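# Unplug the clipped cord from the power strip

## Task

Pull out of the power strip the plug whose cord is retained by the strip's wire clip. At the end, no gripper may be holding any other loose object, and the plug must sit away from (not caught in) the wire clip.

## Robot and tools

Robot: two arms, left_arm and right_arm, each with a parallel two-finger gripper and a wrist camera. Calibrated bases: left_arm at (+0.036, +0.309, +0.009) m, right_arm at (-0.002, -0.251, +0.037) m, both nearly unrotated. A camera stand is fixed behind the arms.

Frames: positions, velocities and targets in results are in the scene frame. Its origin is at table-top height halfway between the nominal bases; +z points up, +x points out across the table, and +y points toward left_arm (arm names do not match image left/right). Offsets you send are instead expressed in each arm's own Hand target axes. For a gripper, +z runs along the fingers and the fingers separate along y. end_effector_position is the pinch point between the pads, roughly 1 cm short of the fingertips. Reported poses can be off by a few cm, more at long reach.

Row layout (shared by execute_actions and move): one flat list of 14 numbers covering both arms, each in [-1, 1]: left_arm dx, dy, dz, rx, ry, rz, opening, then right_arm in the same order. dx..rz are offsets, not poses: a displacement from that arm's Hand target as it stood when the action or move began, along that Hand target's axes. 1.0 equals 0.6 m for dx/dy/dz and 180 degrees for rotation; rx, ry, rz form a single rotation vector. Opening is absolute: +1 fully open (0.094 m), -1 closed. Sending six zeros for an arm re-requests its current Hand target; an arm you want unchanged still needs its current opening repeated, since 0 is a real half-open command.

execute_actions(actions, cameras): actions is a list of actions; each action is a list of up to 15 rows, one per 1/30 s step; if fewer rows are given, the final row is held to fill 15. All rows of an action measure from the same start pose, and a new action measures from the new Hand target, so sending an offset twice moves twice as far. An empty actions list returns state plus all camera images. cameras: list of names, ["all"], or []; an unknown name voids the call.

move(target, speed, blend, opening_speed, grip_force, blocking, cameras): drives each gripper in a straight line toward target, one 14-number row or a list of up to 15 rows; every row is an offset from the Hand targets at the move's start, not from the previous row. speed: m/s, 0.002 to 2.9 (default 0.25), one value or one per target; rotation rate is capped at twice that in rad/s. blend: corner rounding in metres for lists (0 = stop at each point). opening_speed: rate of change of the opening command per second on the -1..+1 scale, at least 0.2; use it to close gently. grip_force: newtons per pad, 10 to 50, one value or one per arm; it persists, and lower forces close slowly. blocking=false returns after about 0.5 s while motion continues. The whole move is capped at 10 s. Paths ignore obstacles and the other arm. The result adds a move: line, e.g. done (within 10 mm and 2 degrees), off_target, moving, held, fault, plus limits=paced (pose clipped) or limits=held (steps withheld).

wait(seconds 0 to 10): let time pass holding commands. stop(): brake a running move. zoom_image(camera, region [x0, y0, x1, y1] in pixels, at most 504 by 504): closer look at the latest image of cam_head_left, cam_head_right, cam_high, cam_low, cam_left_wrist or cam_right_wrist (all 672x504). read_manual(section="licences"): URDF licence text only. finished_scene(scene): ends the current scene, given by its number; call nothing else in that reply.

Result lines: end_effector_position and end_effector_quat_wxyz per arm; Hand target (the commanded pose after clipping, base for the next offsets); Tool commands; grip_measured (measured opening on the command scale, a little wide when empty, slightly narrower than a firmly gripped part); grip_effort_nm (gripper motor effort, negative = closing, not a pad force); joint positions, velocities, torques (positive toward larger joint value). A gripper often rests a few cm short of its target because of friction and gravity; resend the remaining distance as an offset. Orientation commands are clipped to 40 degrees from the measured orientation each step.

Avoid: letting anything fall or leave the table; releasing parts while they move; fast contact with fixed or heavy objects; pushing a target far beyond contact (it keeps pressing until you command it back); arms or grippers touching each other; strain on wrist camera cables; paths near an arm's own base (go around it). Motor heat builds when holding loads, reaching far or pressing: MOTOR HOT appears at 75 °C, 90 °C folds that arm out of use, 100 °C drops it. Something may occasionally nudge loose objects. Release by commanding an opening well above grip_measured.

Each tool is called after "Request:" as a command line: name --argument value for each argument, lists and objects as JSON in quotes; but a table of rows of numbers goes row by row, as --pt "numbers of a row", without its own name.

## Session

Request:
execute_actions --actions '[]'

Scene clock: 0.00 s.
left_arm: end_effector_position=(+0.2482, +0.2444, +0.2874) grip_measured=+1.000 grip_effort_nm=n/a end_effector_quat_wxyz=(+0.471, -0.072, +0.860, -0.185) | right_arm: end_effector_position=(+0.3539, -0.1864, +0.2552) grip_measured=+1.000 grip_effort_nm=n/a end_effector_quat_wxyz=(+0.628, +0.097, +0.739, +0.221)
Joint positions: left_arm=[-0.29 0.557 0.92 -0.873 -0.031 -0.475 0.094] | right_arm=[0.121 1.01 0.38 0.517 -0.06 0.462 0.094]
Joint velocities: within noise
Joint torques (N m): no reading
Heat: left arm: 34 °C; right arm: 26 °C.
Hand target: left_arm +0.2470, +0.2451, +0.2911; +0.475, -0.071, +0.857, -0.185 | right_arm +0.3547, -0.1863, +0.2650; +0.638, +0.095, +0.731, +0.222
Tool commands: left_gripper/opening=+1.0 right_gripper/opening=+1.0
camera_calibration:
cam_left_wrist: T_world_to_cam=[[-0.0189216, -0.924552, 0.380585, 0.125591], [-0.847457, -0.187152, -0.49678, 0.437429], [0.530526, -0.331929, -0.779978, 0.262404], [0, 0, 0, 1]] pos_world=[0.233866, 0.285081, 0.374177]
cam_right_wrist: T_world_to_cam=[[0.136134, -0.877373, -0.460092, -0.0945359], [-0.583596, 0.304262, -0.752888, 0.494294], [0.800552, 0.371001, -0.470611, -0.00643685], [0, 0, 0, 1]] pos_world=[0.306491, -0.23095, 0.325624]

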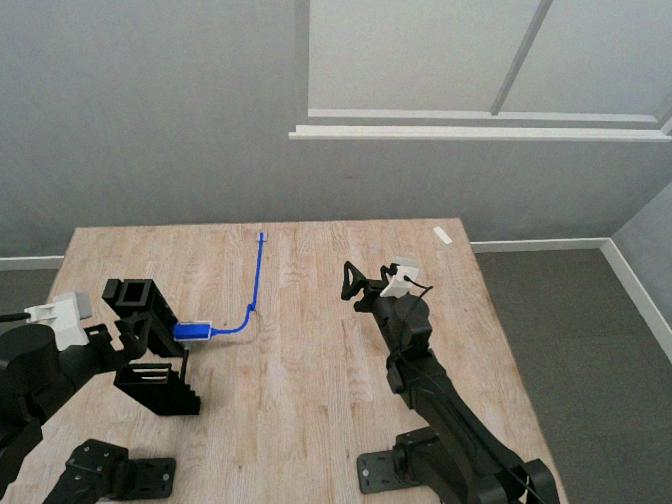

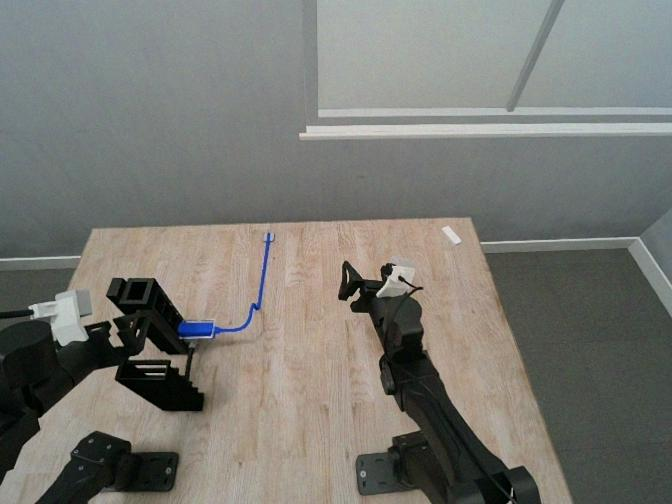

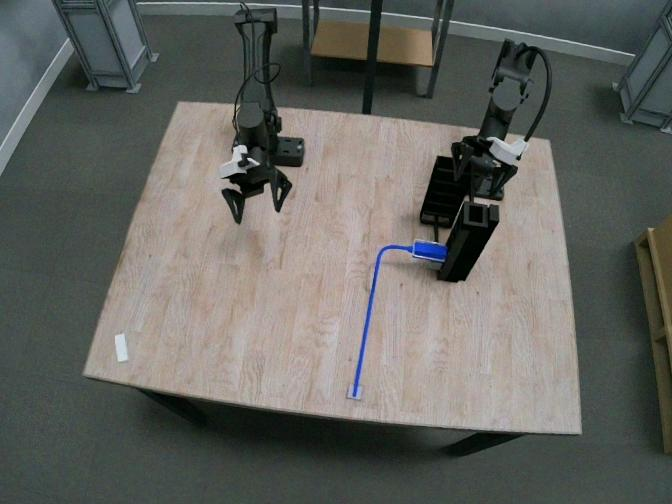

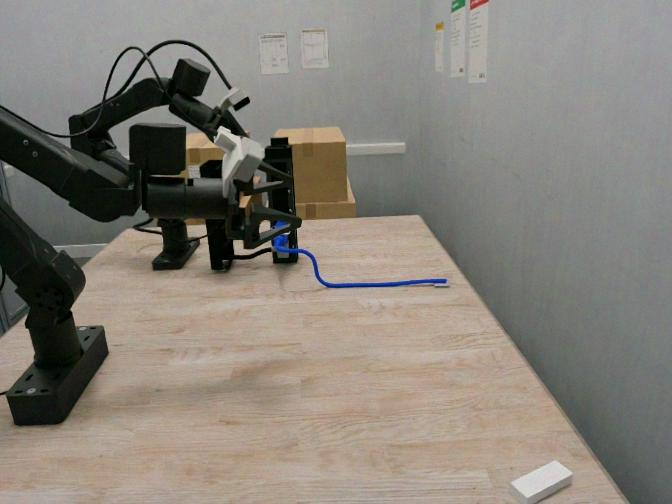

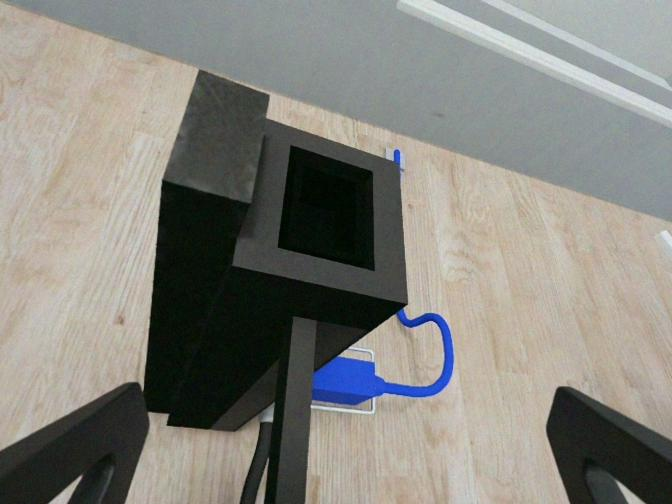

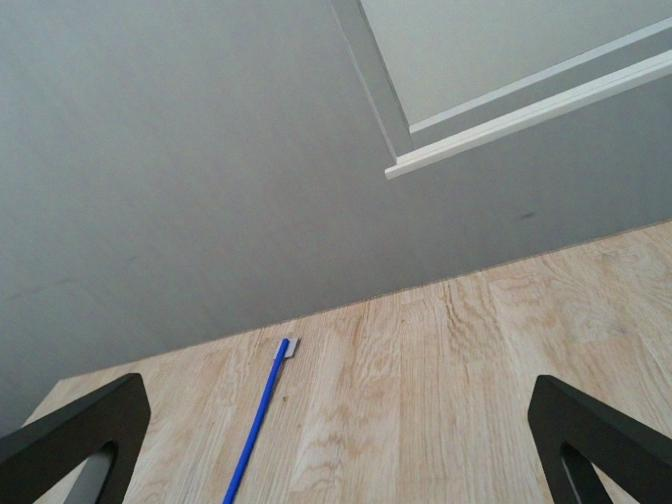

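Request:
zoom_image --camera "cam_low" --region '[180, 110, 350, 300]'

Request:
zoom_image --camera "cam_head_right" --region '[90, 260, 280, 420]'

Request:
zoom_image --camera "cam_high" --region '[370, 140, 530, 300]'

Request:
zoom_image --camera "cam_left_wrist" --region '[220, 290, 480, 490]'

Scaled by 2.653 from the camera's 672x504 image, which has a finer 960x720 frame.

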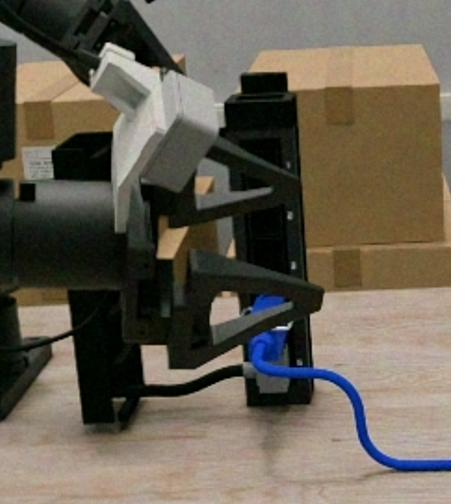

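Scaled by 2.653 from the camera's 672x504 image, which has a finer 960x720 frame.

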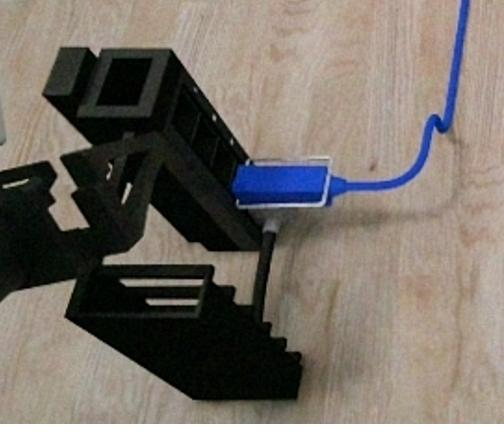

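Scaled by 3.150 from the camera's 672x504 image, which has a finer 960x720 frame.

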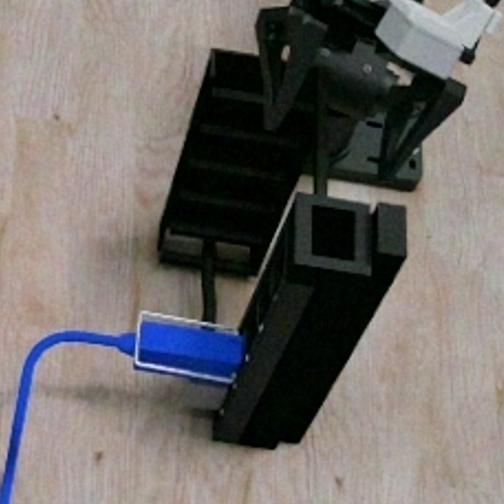

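Scaled by 1.938 from the camera's 672x504 image, which has a finer 960x720 frame.

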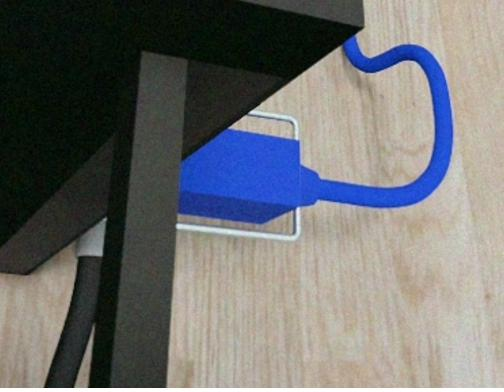

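Request:
move --target '[0,0,-0.13,0,0,0,1,0.263,0.170,-0.007,-0.398,0.191,-0.237,1]' --cameras '["all"]'

Request:
zoom_image --camera "cam_right_wrist" --region '[180, 130, 480, 400]'

Request:
zoom_image --camera "cam_low" --region '[200, 120, 360, 300]'

Scene clock: 26.90 s.
left_arm: end_effector_position=(+0.1871, +0.2605, +0.3200) grip_measured=+1.000 grip_effort_nm=0.01 end_effector_quat_wxyz=(+0.460, -0.064, +0.866, -0.188) | right_arm: end_effector_position=(+0.3043, -0.0343, +0.1630) grip_measured=+1.000 grip_effort_nm=0.01 end_effector_quat_wxyz=(-0.375, +0.593, -0.605, -0.377)
Joint positions: left_arm=[-0.476 0.484 1.143 -1.199 -0.171 -0.563 0.094] | right_arm=[0.147 1.717 1.027 -0.526 -1.089 -1.163 0.094]
Joint torques (N m): left_arm=[-0.87 2.18 8.28 1.17 -0.26 -0.12] | right_arm=[0.54 -6.89 9.7 0.93 -0.56 -0.16]
Heat: left arm: 37 °C; right arm: 30 °C.
Hand target: left_arm +0.1815, +0.2647, +0.3286; +0.475, -0.071, +0.857, -0.185 | right_arm +0.3092, -0.0304, +0.1704; -0.381, +0.597, -0.595, -0.380
Off the commanded pose: left_arm 0.011 m, 2 deg | right_arm 0.010 m, 1 deg.
move: off_target (left_arm)
camera_calibration:
cam_left_wrist: T_world_to_cam=[[-0.0306082, -0.925219, 0.378197, 0.130032], [-0.861659, -0.167336, -0.479106, 0.396596], [0.506564, -0.340541, -0.792101, 0.336251], [0, 0, 0, 1]] pos_world=[0.175378, 0.301181, 0.407179]
cam_right_wrist: T_world_to_cam=[[0.999616, -0.0137242, -0.0240925, -0.300899], [-0.0258942, -0.772762, -0.634168, 0.123584], [-0.00991436, 0.634548, -0.77282, 0.238437], [0, 0, 0, 1]] pos_world=[0.306348, -0.0599281, 0.255392]

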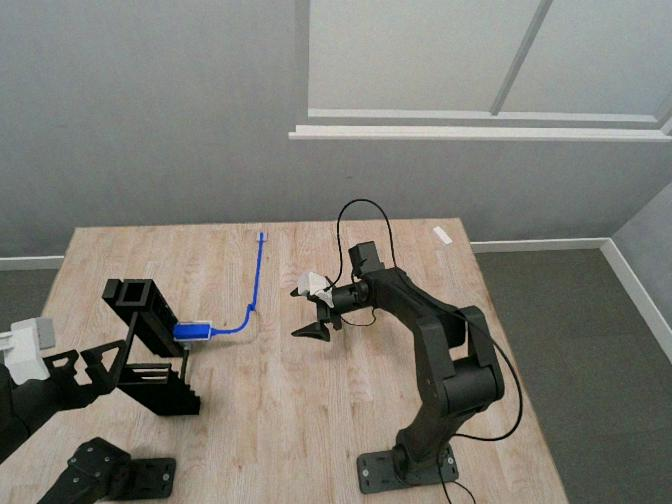

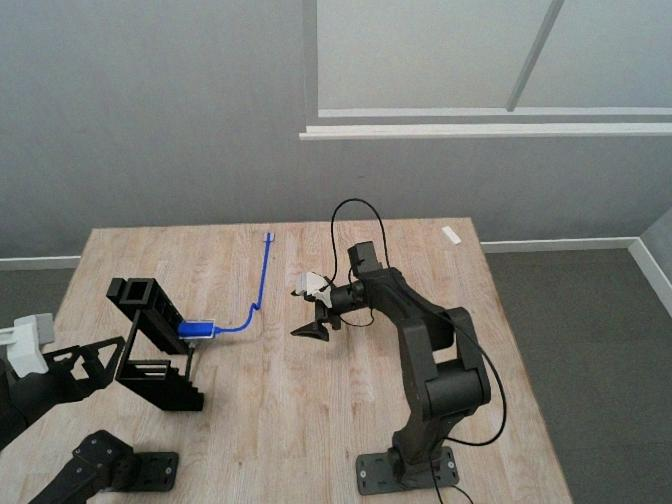

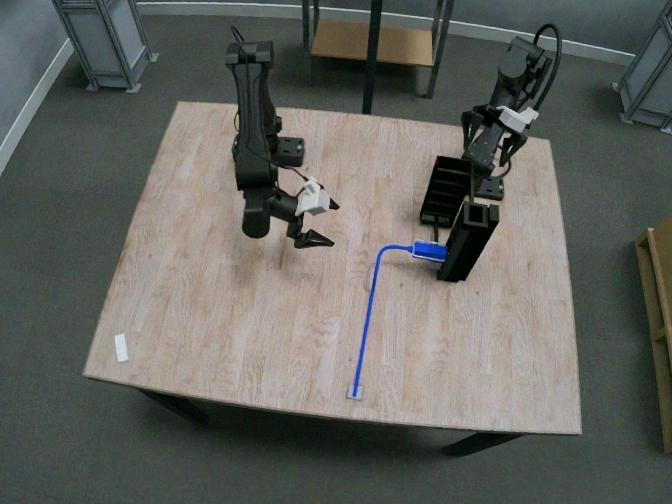

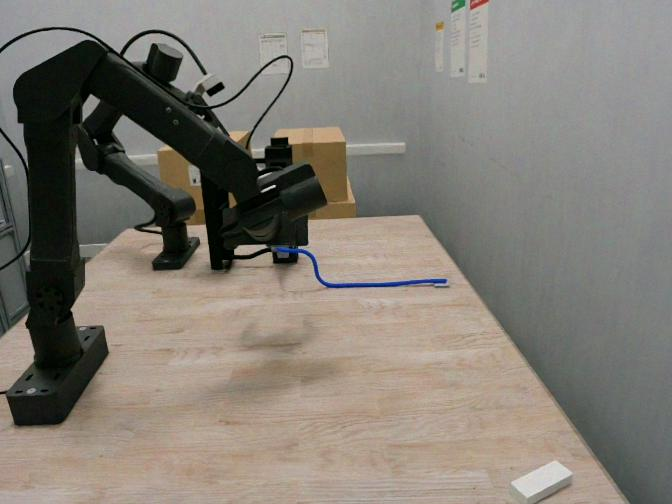

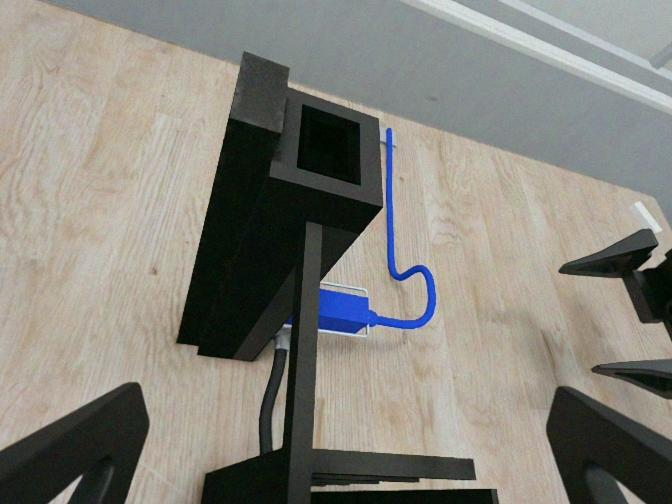

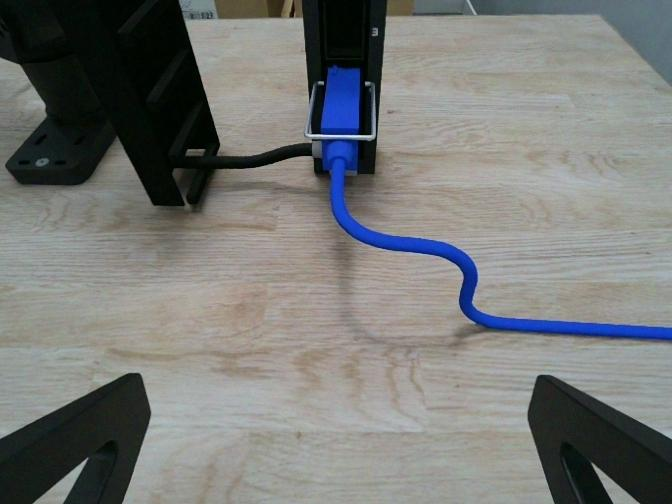

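Scaled by 1.680 from the camera's 672x504 image, which has a finer 960x720 frame.

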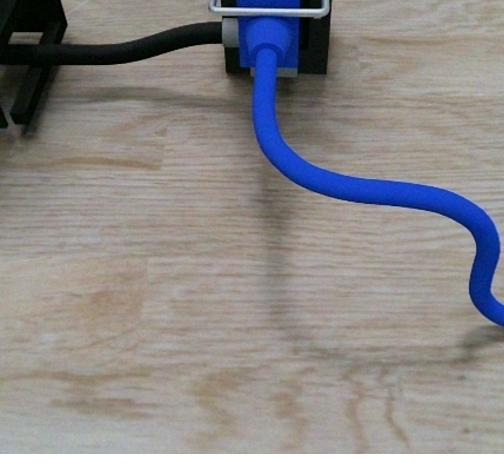

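Scaled by 2.800 from the camera's 672x504 image, which has a finer 960x720 frame.

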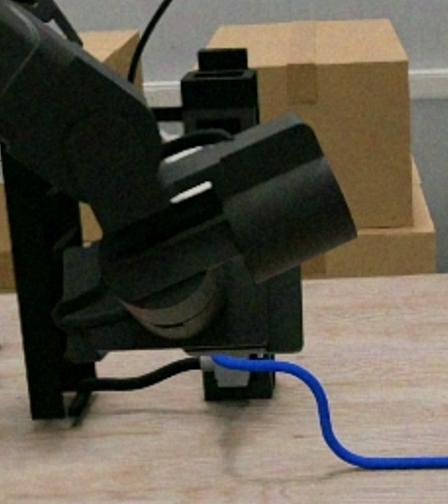

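Request:
zoom_image --camera "cam_right_wrist" --region '[270, 10, 410, 190]'

Scaled by 2.800 from the camera's 672x504 image, which has a finer 960x720 frame.

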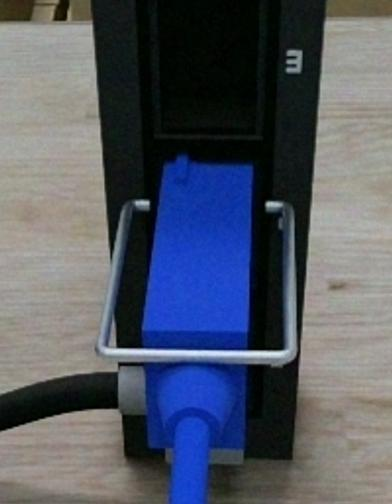

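Request:
move --target '[0,0,0,0,0,0,1,0.0375,0.035,0.227,0,0,0,-1]' --cameras '["cam_head_right","cam_right_wrist","cam_low","cam_left_wrist"]'

Request:
zoom_image --camera "cam_right_wrist" --region '[200, 0, 500, 240]'

Scene clock: 55.07 s.
left_arm: end_effector_position=(+0.1868, +0.2604, +0.3197) grip_measured=+1.000 grip_effort_nm=0.00 end_effector_quat_wxyz=(+0.459, -0.063, +0.866, -0.188) | right_arm: end_effector_position=(+0.2931, +0.0843, +0.0998) grip_measured=-0.992 grip_effort_nm=-0.40 end_effector_quat_wxyz=(-0.388, +0.599, -0.592, -0.375)
Joint positions: left_arm=[-0.503 0.484 1.143 -1.202 -0.193 -0.577 0.094] | right_arm=[0.501 1.926 0.886 0.306 -0.895 -0.636 0]
Joint torques (N m): left_arm=[-0.85 2.28 8.38 1.17 -0.29 -0.06] | right_arm=[0.39 -8.28 4.42 1.99 -0.34 0.03]
Heat: left arm: 38 °C; right arm: 29 °C.
Hand target: left_arm +0.1814, +0.2646, +0.3286; +0.475, -0.071, +0.857, -0.185 | right_arm +0.2882, +0.0835, +0.0924; -0.381, +0.597, -0.595, -0.380
Off the commanded pose: left_arm 0.011 m, 2 deg | right_arm 0.009 m, 1 deg.
move: off_target (left_arm)
camera_calibration:
cam_left_wrist: T_world_to_cam=[[-0.0314674, -0.925403, 0.377675, 0.130376], [-0.862034, -0.166117, -0.478855, 0.395932], [0.505873, -0.340637, -0.792502, 0.336309], [0, 0, 0, 1]] pos_world=[0.17528, 0.300981, 0.40688]
cam_right_wrist: T_world_to_cam=[[0.999969, -0.00264887, 0.00748105, -0.293803], [0.00282538, -0.762068, -0.647491, 0.166887], [0.00741619, 0.647491, -0.762037, 0.107063], [0, 0, 0, 1]] pos_world=[0.292528, 0.0570786, 0.191842]
Images, in order (width x height): cam_head_right 672x504, cam_low 672x504, cam_left_wrist 672x504, cam_right_wrist 672x504.

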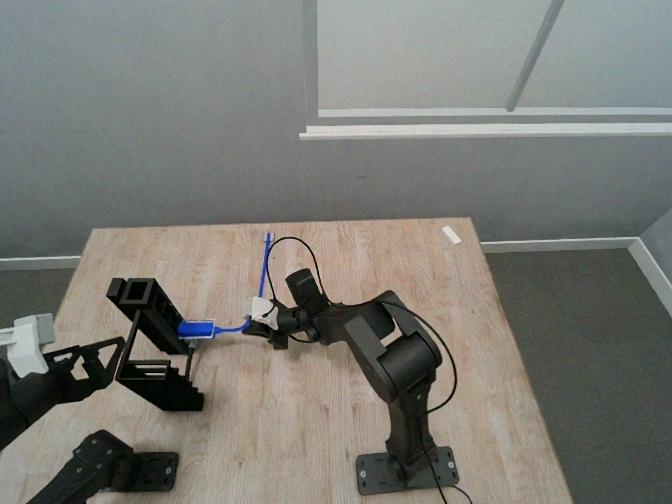

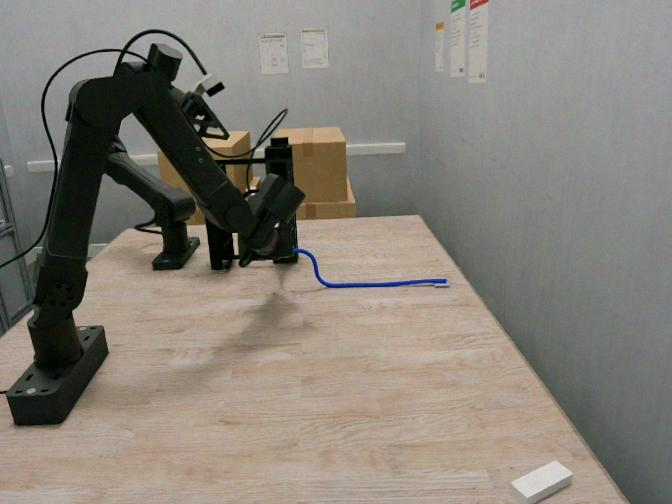

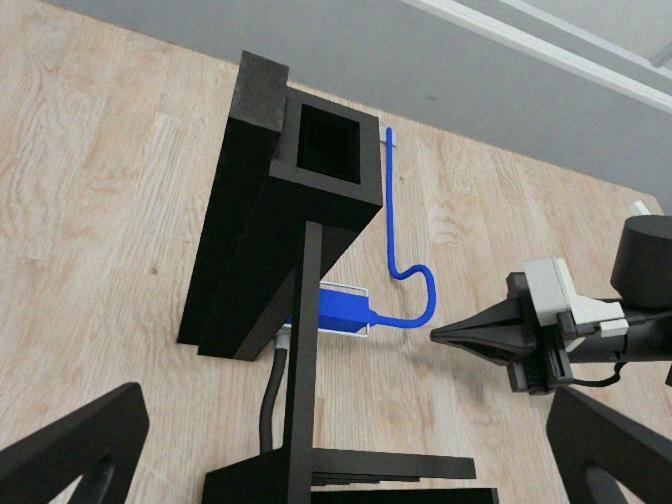

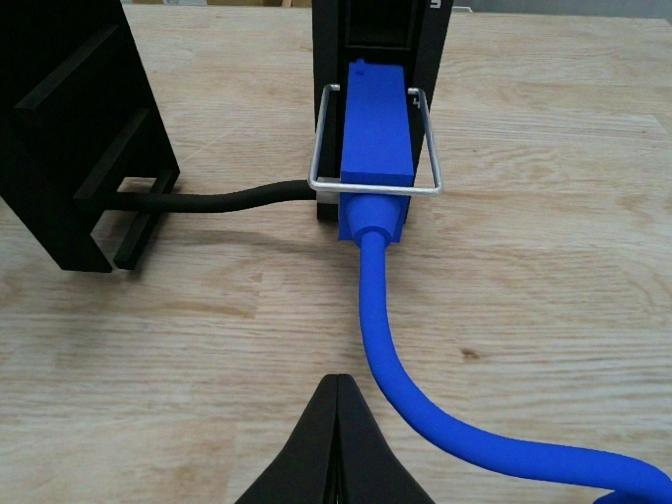

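Scaled by 1.680 from the camera's 672x504 image, which has a finer 960x720 frame.

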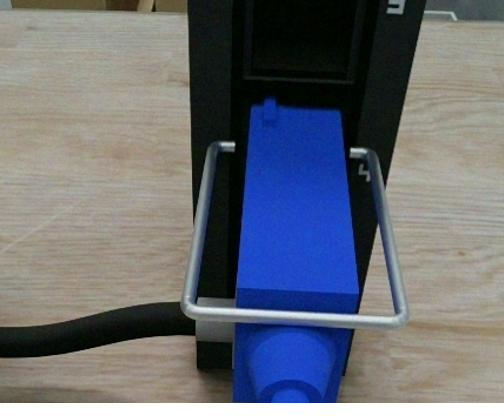

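Request:
move --target '[0,0,0,0,0,0,1,-0.010,0.012,0.125,0,0,0,-1]' --speed 0.12 --cameras '["cam_right_wrist","cam_left_wrist"]'

Request:
zoom_image --camera "cam_right_wrist" --region '[170, 180, 550, 500]'

Scene clock: 61.60 s.
left_arm: end_effector_position=(+0.1867, +0.2602, +0.3196) grip_measured=+1.000 grip_effort_nm=0.01 end_effector_quat_wxyz=(+0.459, -0.063, +0.866, -0.188) | right_arm: end_effector_position=(+0.2742, +0.1462, +0.0614) grip_measured=-0.992 grip_effort_nm=-0.40 end_effector_quat_wxyz=(-0.369, +0.598, -0.603, -0.378)
Joint positions: left_arm=[-0.519 0.484 1.143 -1.204 -0.206 -0.584 0.094] | right_arm=[0.675 2.103 0.95 0.498 -0.763 -0.472 0]
Joint torques (N m): left_arm=[-0.87 2.33 8.43 1.18 -0.22 -0.11] | right_arm=[0.34 -9.21 8.27 2.09 -0.26 0.01]
Heat: left arm: 38 °C; right arm: 29 °C.
Hand target: left_arm +0.1814, +0.2646, +0.3286; +0.475, -0.071, +0.857, -0.185 | right_arm +0.2809, +0.1541, +0.0662; -0.381, +0.597, -0.595, -0.380
Off the commanded pose: left_arm 0.011 m, 2 deg | right_arm 0.011 m, 2 deg.
move: off_target (left_arm, right_arm)
camera_calibration:
cam_left_wrist: T_world_to_cam=[[-0.0322366, -0.925513, 0.377341, 0.130529], [-0.862355, -0.165105, -0.478628, 0.395425], [0.505277, -0.340831, -0.792798, 0.336496], [0, 0, 0, 1]] pos_world=[0.175181, 0.300781, 0.40678]
cam_right_wrist: T_world_to_cam=[[0.999614, -0.000483954, -0.0277658, -0.272483], [-0.0178417, -0.777376, -0.628783, 0.19604], [-0.0212801, 0.629036, -0.777085, 0.0492569], [0, 0, 0, 1]] pos_world=[0.276924, 0.12128, 0.153978]
Images, in order (width x height): cam_left_wrist 672x504, cam_right_wrist 672x504.

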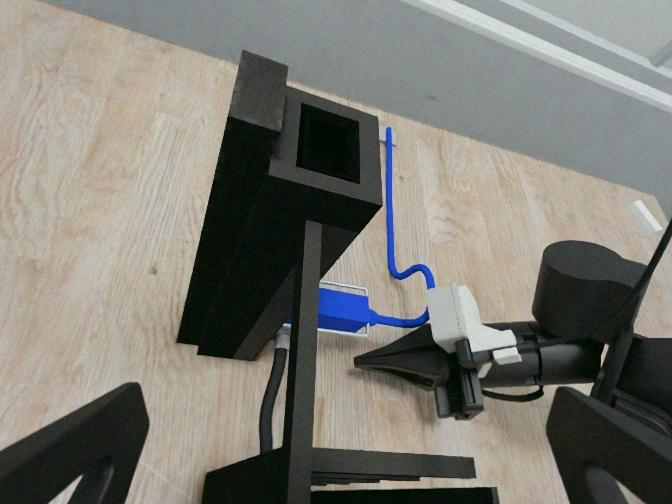

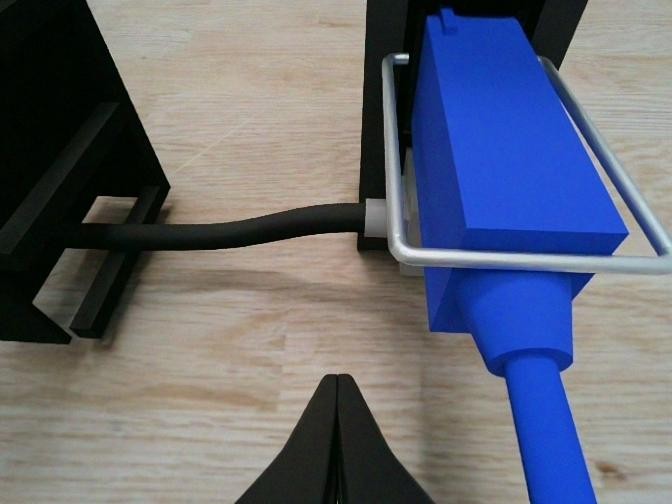

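Scaled by 1.326 from the camera's 672x504 image, which has a finer 960x720 frame.

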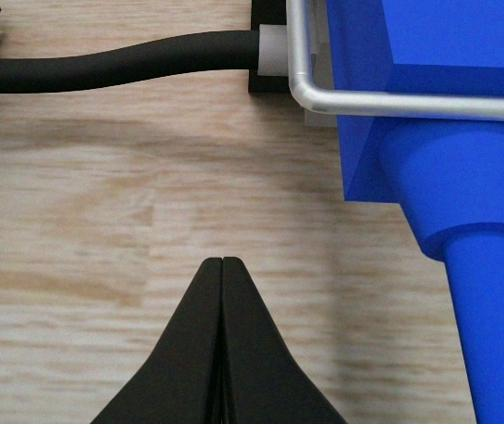

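Request:
move --pt "0 0 0 0 0 0 1 -0.0205 -0.0175 0.016 0 0 0 -1" --pt "0 0 0 0 0 0 1 -0.095 -0.0175 -0.0097 0 0 0 -1" --speed 0.1 --cameras '["cam_right_wrist","cam_left_wrist","cam_low"]'

Scene clock: 68.77 s.
left_arm: end_effector_position=(+0.1869, +0.2608, +0.3195) grip_measured=+1.000 grip_effort_nm=0.00 end_effector_quat_wxyz=(+0.459, -0.065, +0.866, -0.187) | right_arm: end_effector_position=(+0.2827, +0.1609, +0.0872) grip_measured=-0.992 grip_effort_nm=-0.39 end_effector_quat_wxyz=(-0.347, +0.594, -0.619, -0.380)
Joint positions: left_arm=[-0.519 0.484 1.143 -1.205 -0.209 -0.587 0.094] | right_arm=[0.691 2.063 1.076 0.29 -0.748 -0.45 0]
Joint torques (N m): left_arm=[-1.13 2.37 8.43 1.17 -0.25 -0.08] | right_arm=[0.65 -14.71 9.69 1.98 -0.24 -0.02]
Heat: left arm: 38 °C; right arm: 29 °C.
Hand target: left_arm +0.1814, +0.2646, +0.3286; +0.475, -0.071, +0.857, -0.185 | right_arm +0.2914, +0.1728, +0.1205; -0.381, +0.597, -0.595, -0.380
Off the commanded pose: left_arm 0.011 m, 2 deg | right_arm 0.036 m, 5 deg.
move: off_target (left_arm, right_arm)
camera_calibration:
cam_left_wrist: T_world_to_cam=[[-0.0287586, -0.925483, 0.377696, 0.13023], [-0.861738, -0.168521, -0.478548, 0.396391], [0.506538, -0.339237, -0.792677, 0.335918], [0, 0, 0, 1]] pos_world=[0.175174, 0.301281, 0.40678]
cam_right_wrist: T_world_to_cam=[[0.997362, -0.00764906, -0.0721908, -0.27458], [-0.0495777, -0.798181, -0.600374, 0.233737], [-0.053029, 0.602369, -0.796454, 0.0751851], [0, 0, 0, 1]] pos_world=[0.289431, 0.139175, 0.180389]
Images, in order (width x height): cam_low 672x504, cam_left_wrist 672x504, cam_right_wrist 672x504.

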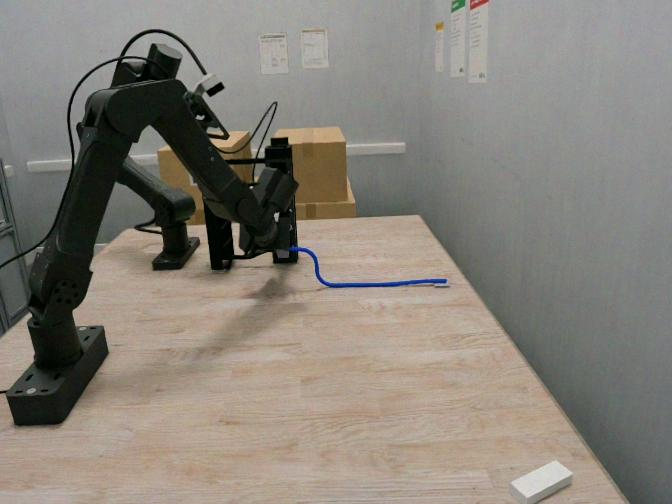

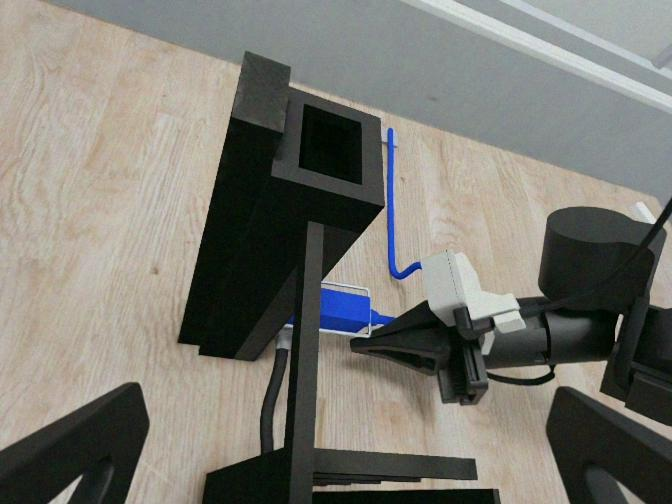

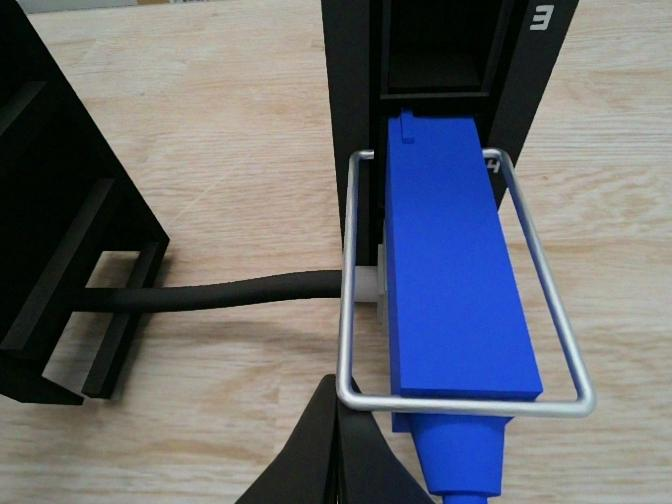

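Request:
move --target '[0,0,0,0,0,0,1,-0.055,0,-0.03,0,0,0,-1]' --speed 0.08 --cameras '["cam_right_wrist","cam_left_wrist"]'

Scene clock: 73.23 s.
left_arm: end_effector_position=(+0.1869, +0.2608, +0.3195) grip_measured=+1.000 grip_effort_nm=0.00 end_effector_quat_wxyz=(+0.459, -0.065, +0.866, -0.187) | right_arm: end_effector_position=(+0.2841, +0.1611, +0.1252) grip_measured=-0.992 grip_effort_nm=-0.39 end_effector_quat_wxyz=(-0.346, +0.593, -0.622, -0.377)
Joint positions: left_arm=[-0.519 0.484 1.143 -1.205 -0.209 -0.587 0.094] | right_arm=[0.691 1.971 1.131 0.139 -0.741 -0.45 0]
Joint torques (N m): left_arm=[-1.14 2.33 8.43 1.17 -0.25 -0.08] | right_arm=[0.21 -13.9 9.83 2.09 -0.34 -0.08]
Heat: left arm: 38 °C; right arm: 29 °C.
Hand target: left_arm +0.1814, +0.2646, +0.3286; +0.475, -0.071, +0.857, -0.185 | right_arm +0.2913, +0.1703, +0.1579; -0.381, +0.597, -0.595, -0.380
Off the commanded pose: left_arm 0.011 m, 2 deg | right_arm 0.035 m, 5 deg.
move: off_target (left_arm, right_arm)
camera_calibration:
cam_left_wrist: T_world_to_cam=[[-0.0287586, -0.925483, 0.377696, 0.13023], [-0.861738, -0.168521, -0.478548, 0.396391], [0.506538, -0.339237, -0.792677, 0.335918], [0, 0, 0, 1]] pos_world=[0.175174, 0.301281, 0.40678]
cam_right_wrist: T_world_to_cam=[[0.997276, -0.0133036, -0.0725455, -0.272229], [-0.0539889, -0.801804, -0.595143, 0.25801], [-0.0502497, 0.597439, -0.800339, 0.105921], [0, 0, 0, 1]] pos_world=[0.29074, 0.139971, 0.218577]
Images, in order (width x height): cam_left_wrist 672x504, cam_right_wrist 672x504.

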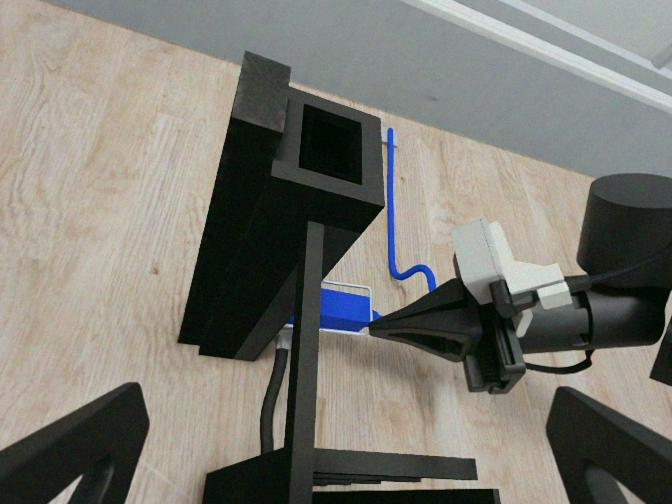

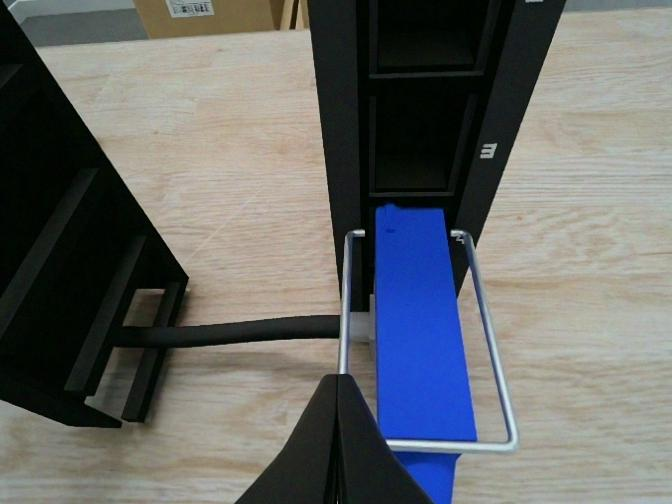

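Request:
move --pt "0 0 0 0 0 0 1 -0.03 0 -0.17 0 0 0 -1" --pt "0 0 0 0 0 0 1 0.03 0 -0.17 0 0 0.5 -0.2" --cameras '["cam_right_wrist","cam_left_wrist","cam_high"]'

Request:
zoom_image --camera "cam_left_wrist" --region '[270, 250, 480, 400]'

Scene clock: 96.73 s.
left_arm: end_effector_position=(+0.1869, +0.2608, +0.3195) grip_measured=+1.000 grip_effort_nm=0.00 end_effector_quat_wxyz=(+0.459, -0.065, +0.866, -0.187) | right_arm: end_effector_position=(+0.2928, +0.0722, +0.1891) grip_measured=-0.201 grip_effort_nm=0.09 end_effector_quat_wxyz=(+0.006, -0.002, +0.845, +0.534)
Joint positions: left_arm=[-0.519 0.484 1.143 -1.205 -0.209 -0.587 0.094] | right_arm=[0.472 1.698 1.042 -0.12 -0.911 0.897 0.038]
Joint torques (N m): left_arm=[-1.17 2.39 8.47 1.16 -0.26 -0.09] | right_arm=[-0.53 -7.86 5.59 1.95 -0.45 -0.04]
Heat: left arm: 39 °C; right arm: 31 °C.
Hand target: left_arm +0.1814, +0.2646, +0.3286; +0.475, -0.071, +0.857, -0.185 | right_arm +0.2913, +0.0704, +0.1845; +0.000, -0.001, +0.843, +0.538
Off the commanded pose: left_arm 0.011 m, 2 deg | right_arm 0.005 m, 1 deg.
move: off_target (left_arm)
camera_calibration:
cam_left_wrist: T_world_to_cam=[[-0.0287586, -0.925483, 0.377696, 0.13023], [-0.861738, -0.168521, -0.478548, 0.396391], [0.506538, -0.339237, -0.792677, 0.335918], [0, 0, 0, 1]] pos_world=[0.175174, 0.301281, 0.40678]
cam_right_wrist: T_world_to_cam=[[-0.0019217, -0.424935, -0.905222, 0.202208], [-0.91072, -0.373133, 0.177092, 0.298997], [-0.413021, 0.824744, -0.38628, 0.222025], [0, 0, 0, 1]] pos_world=[0.364392, 0.0143775, 0.215857]
Images, in order (width x height): cam_high 672x504, cam_left_wrist 672x504, cam_right_wrist 672x504.

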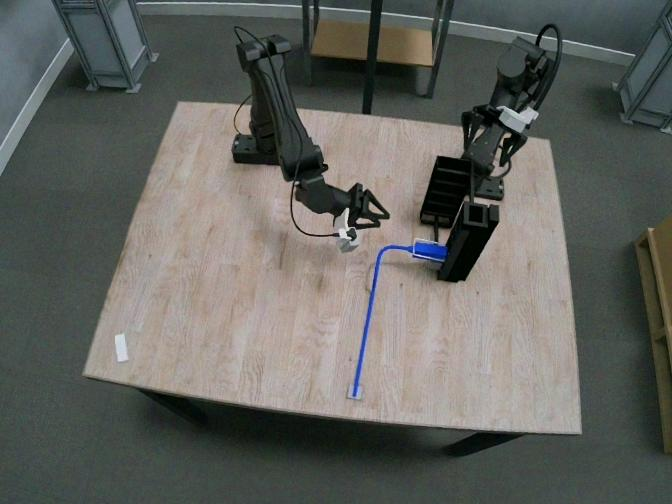

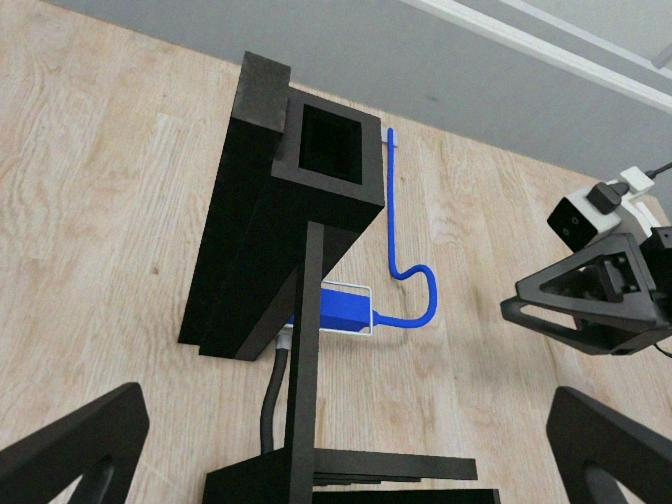

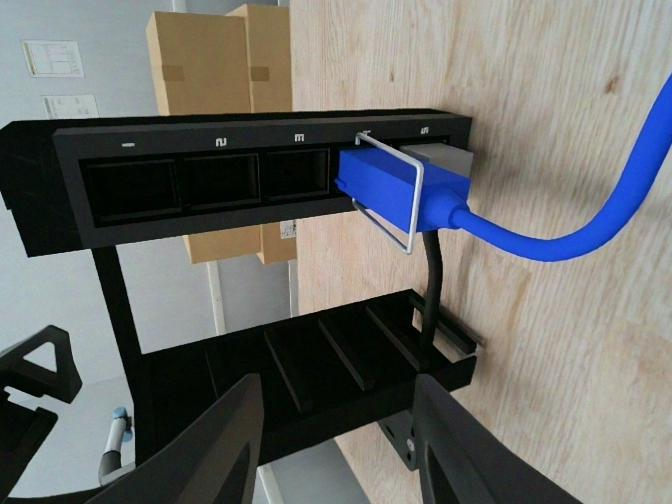

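Scaled by 2.400 from the camera's 672x504 image, which has a finer 960x720 frame.

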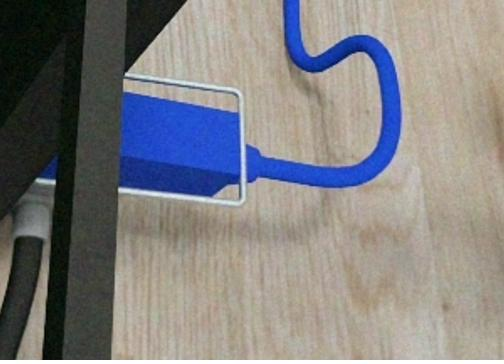

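Request:
move --pt "0 0 0 0 0 0 1 0.012 -0.068 0.05 0 0 0 -0.2" --pt "0 0 0 0 0 0 1 0.012 -0.068 0.177 0 0 0 -0.2" --speed 0.15 --blend 0.01 --cameras '["cam_right_wrist","cam_left_wrist"]'

Request:
zoom_image --camera "cam_left_wrist" --region '[270, 250, 480, 400]'

Scene clock: 102.83 s.
left_arm: end_effector_position=(+0.1869, +0.2608, +0.3195) grip_measured=+1.000 grip_effort_nm=0.01 end_effector_quat_wxyz=(+0.459, -0.065, +0.866, -0.187) | right_arm: end_effector_position=(+0.2768, +0.1402, +0.0965) grip_measured=-0.201 grip_effort_nm=0.09 end_effector_quat_wxyz=(-0.011, +0.008, +0.849, +0.528)
Joint positions: left_arm=[-0.519 0.484 1.143 -1.205 -0.209 -0.587 0.094] | right_arm=[0.657 1.991 0.973 0.349 -0.779 1.093 0.038]
Joint torques (N m): left_arm=[-1.16 2.36 8.44 1.17 -0.24 -0.08] | right_arm=[0.59 -8.69 9.1 2.12 -0.24 -0.04]
Heat: left arm: 39 °C; right arm: 30 °C.
Hand target: left_arm +0.1814, +0.2646, +0.3286; +0.475, -0.071, +0.857, -0.185 | right_arm +0.2841, +0.1494, +0.1029; +0.000, -0.002, +0.843, +0.538
Off the commanded pose: left_arm 0.011 m, 2 deg | right_arm 0.013 m, 2 deg.
move: off_target (left_arm, right_arm)
camera_calibration:
cam_left_wrist: T_world_to_cam=[[-0.0287586, -0.925483, 0.377696, 0.13023], [-0.861738, -0.168521, -0.478548, 0.396391], [0.506538, -0.339237, -0.792677, 0.335918], [0, 0, 0, 1]] pos_world=[0.175174, 0.301281, 0.40678]
cam_right_wrist: T_world_to_cam=[[-0.0370267, -0.437036, -0.898682, 0.158042], [-0.902689, -0.371164, 0.217692, 0.319859], [-0.428698, 0.81929, -0.380765, 0.128195], [0, 0, 0, 1]] pos_world=[0.349542, 0.0827611, 0.121211]
Images, in order (width x height): cam_left_wrist 672x504, cam_right_wrist 672x504.

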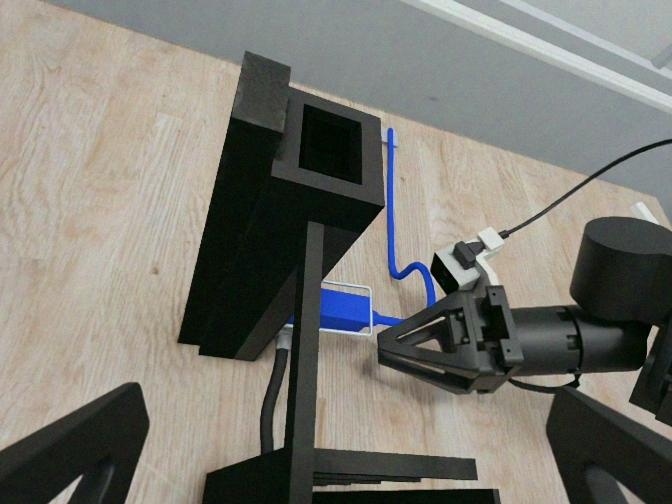

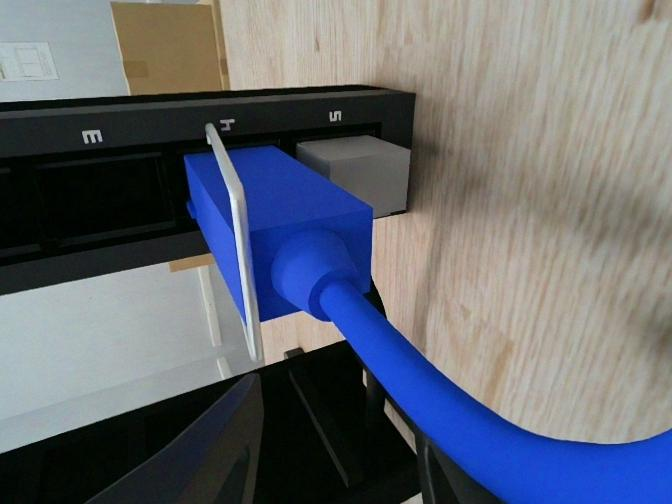

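Scaled by 2.400 from the camera's 672x504 image, which has a finer 960x720 frame.

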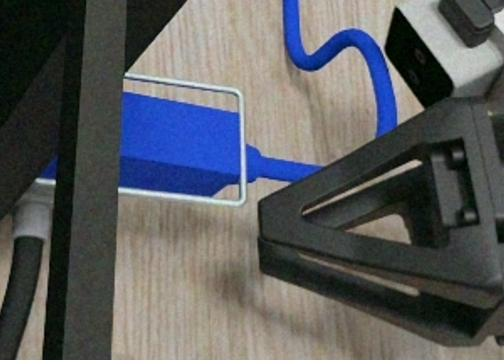

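Request:
move --target '[0,0,0,0,0,0,1,-0.012,0.034,0.0135,0,0,0,-0.2]' --speed 0.12 --cameras '["cam_right_wrist","cam_left_wrist"]'

Request:
zoom_image --camera "cam_left_wrist" --region '[270, 250, 480, 400]'

Scene clock: 108.90 s.
left_arm: end_effector_position=(+0.1869, +0.2608, +0.3195) grip_measured=+1.000 grip_effort_nm=0.00 end_effector_quat_wxyz=(+0.459, -0.065, +0.866, -0.187) | right_arm: end_effector_position=(+0.2852, +0.1585, +0.1147) grip_measured=-0.201 grip_effort_nm=0.08 end_effector_quat_wxyz=(-0.006, +0.003, +0.845, +0.534)
Joint positions: left_arm=[-0.519 0.484 1.143 -1.205 -0.209 -0.587 0.094] | right_arm=[0.679 1.999 1.062 0.299 -0.765 1.112 0.038]
Joint torques (N m): left_arm=[-1.16 2.39 8.49 1.17 -0.25 -0.08] | right_arm=[0.4 -9.1 9.4 1.98 -0.17 -0.07]
Heat: left arm: 39 °C; right arm: 29 °C.
Hand target: left_arm +0.1814, +0.2646, +0.3286; +0.475, -0.071, +0.857, -0.185 | right_arm +0.2912, +0.1654, +0.1179; +0.000, -0.002, +0.843, +0.538
Off the commanded pose: left_arm 0.011 m, 2 deg | right_arm 0.010 m, 1 deg.
move: off_target (left_arm)
camera_calibration:
cam_left_wrist: T_world_to_cam=[[-0.0287586, -0.925483, 0.377696, 0.13023], [-0.861738, -0.168521, -0.478548, 0.396391], [0.506538, -0.339237, -0.792677, 0.335918], [0, 0, 0, 1]] pos_world=[0.175174, 0.301281, 0.40678]
cam_right_wrist: T_world_to_cam=[[-0.0243972, -0.424964, -0.904881, 0.177905], [-0.904025, -0.377039, 0.201445, 0.333383], [-0.426782, 0.82295, -0.37498, 0.121904], [0, 0, 0, 1]] pos_world=[0.357754, 0.100981, 0.139536]
Images, in order (width x height): cam_left_wrist 672x504, cam_right_wrist 672x504.

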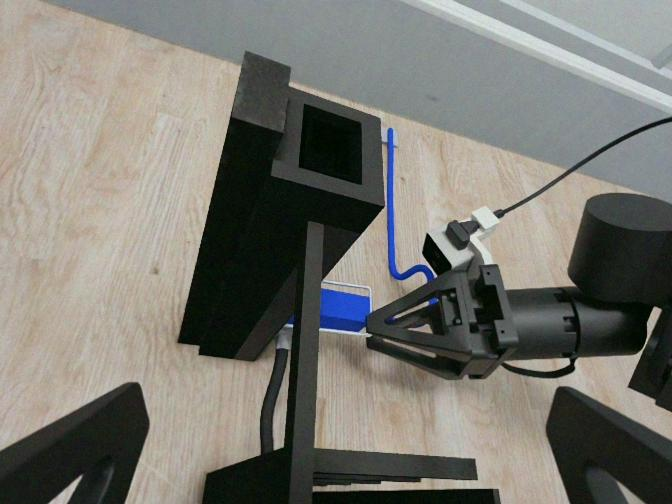

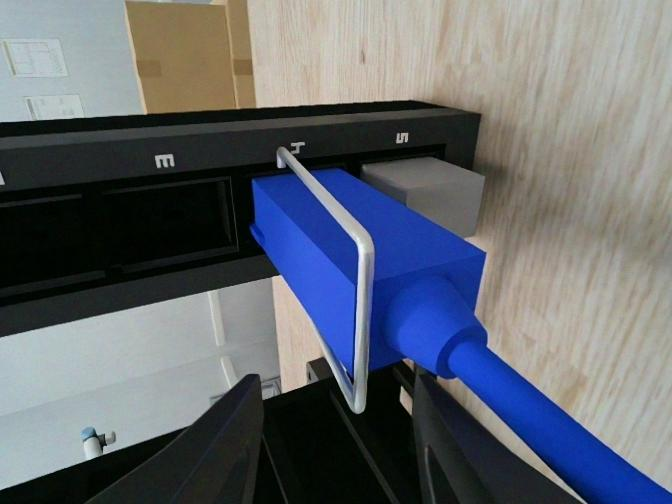

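Scaled by 2.400 from the camera's 672x504 image, which has a finer 960x720 frame.

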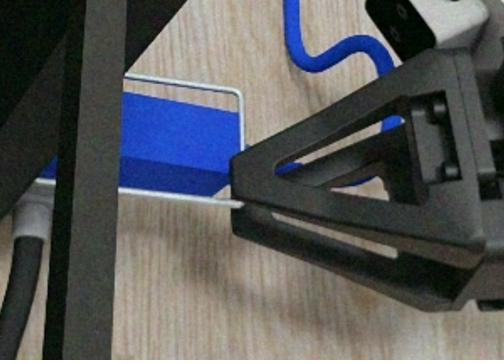

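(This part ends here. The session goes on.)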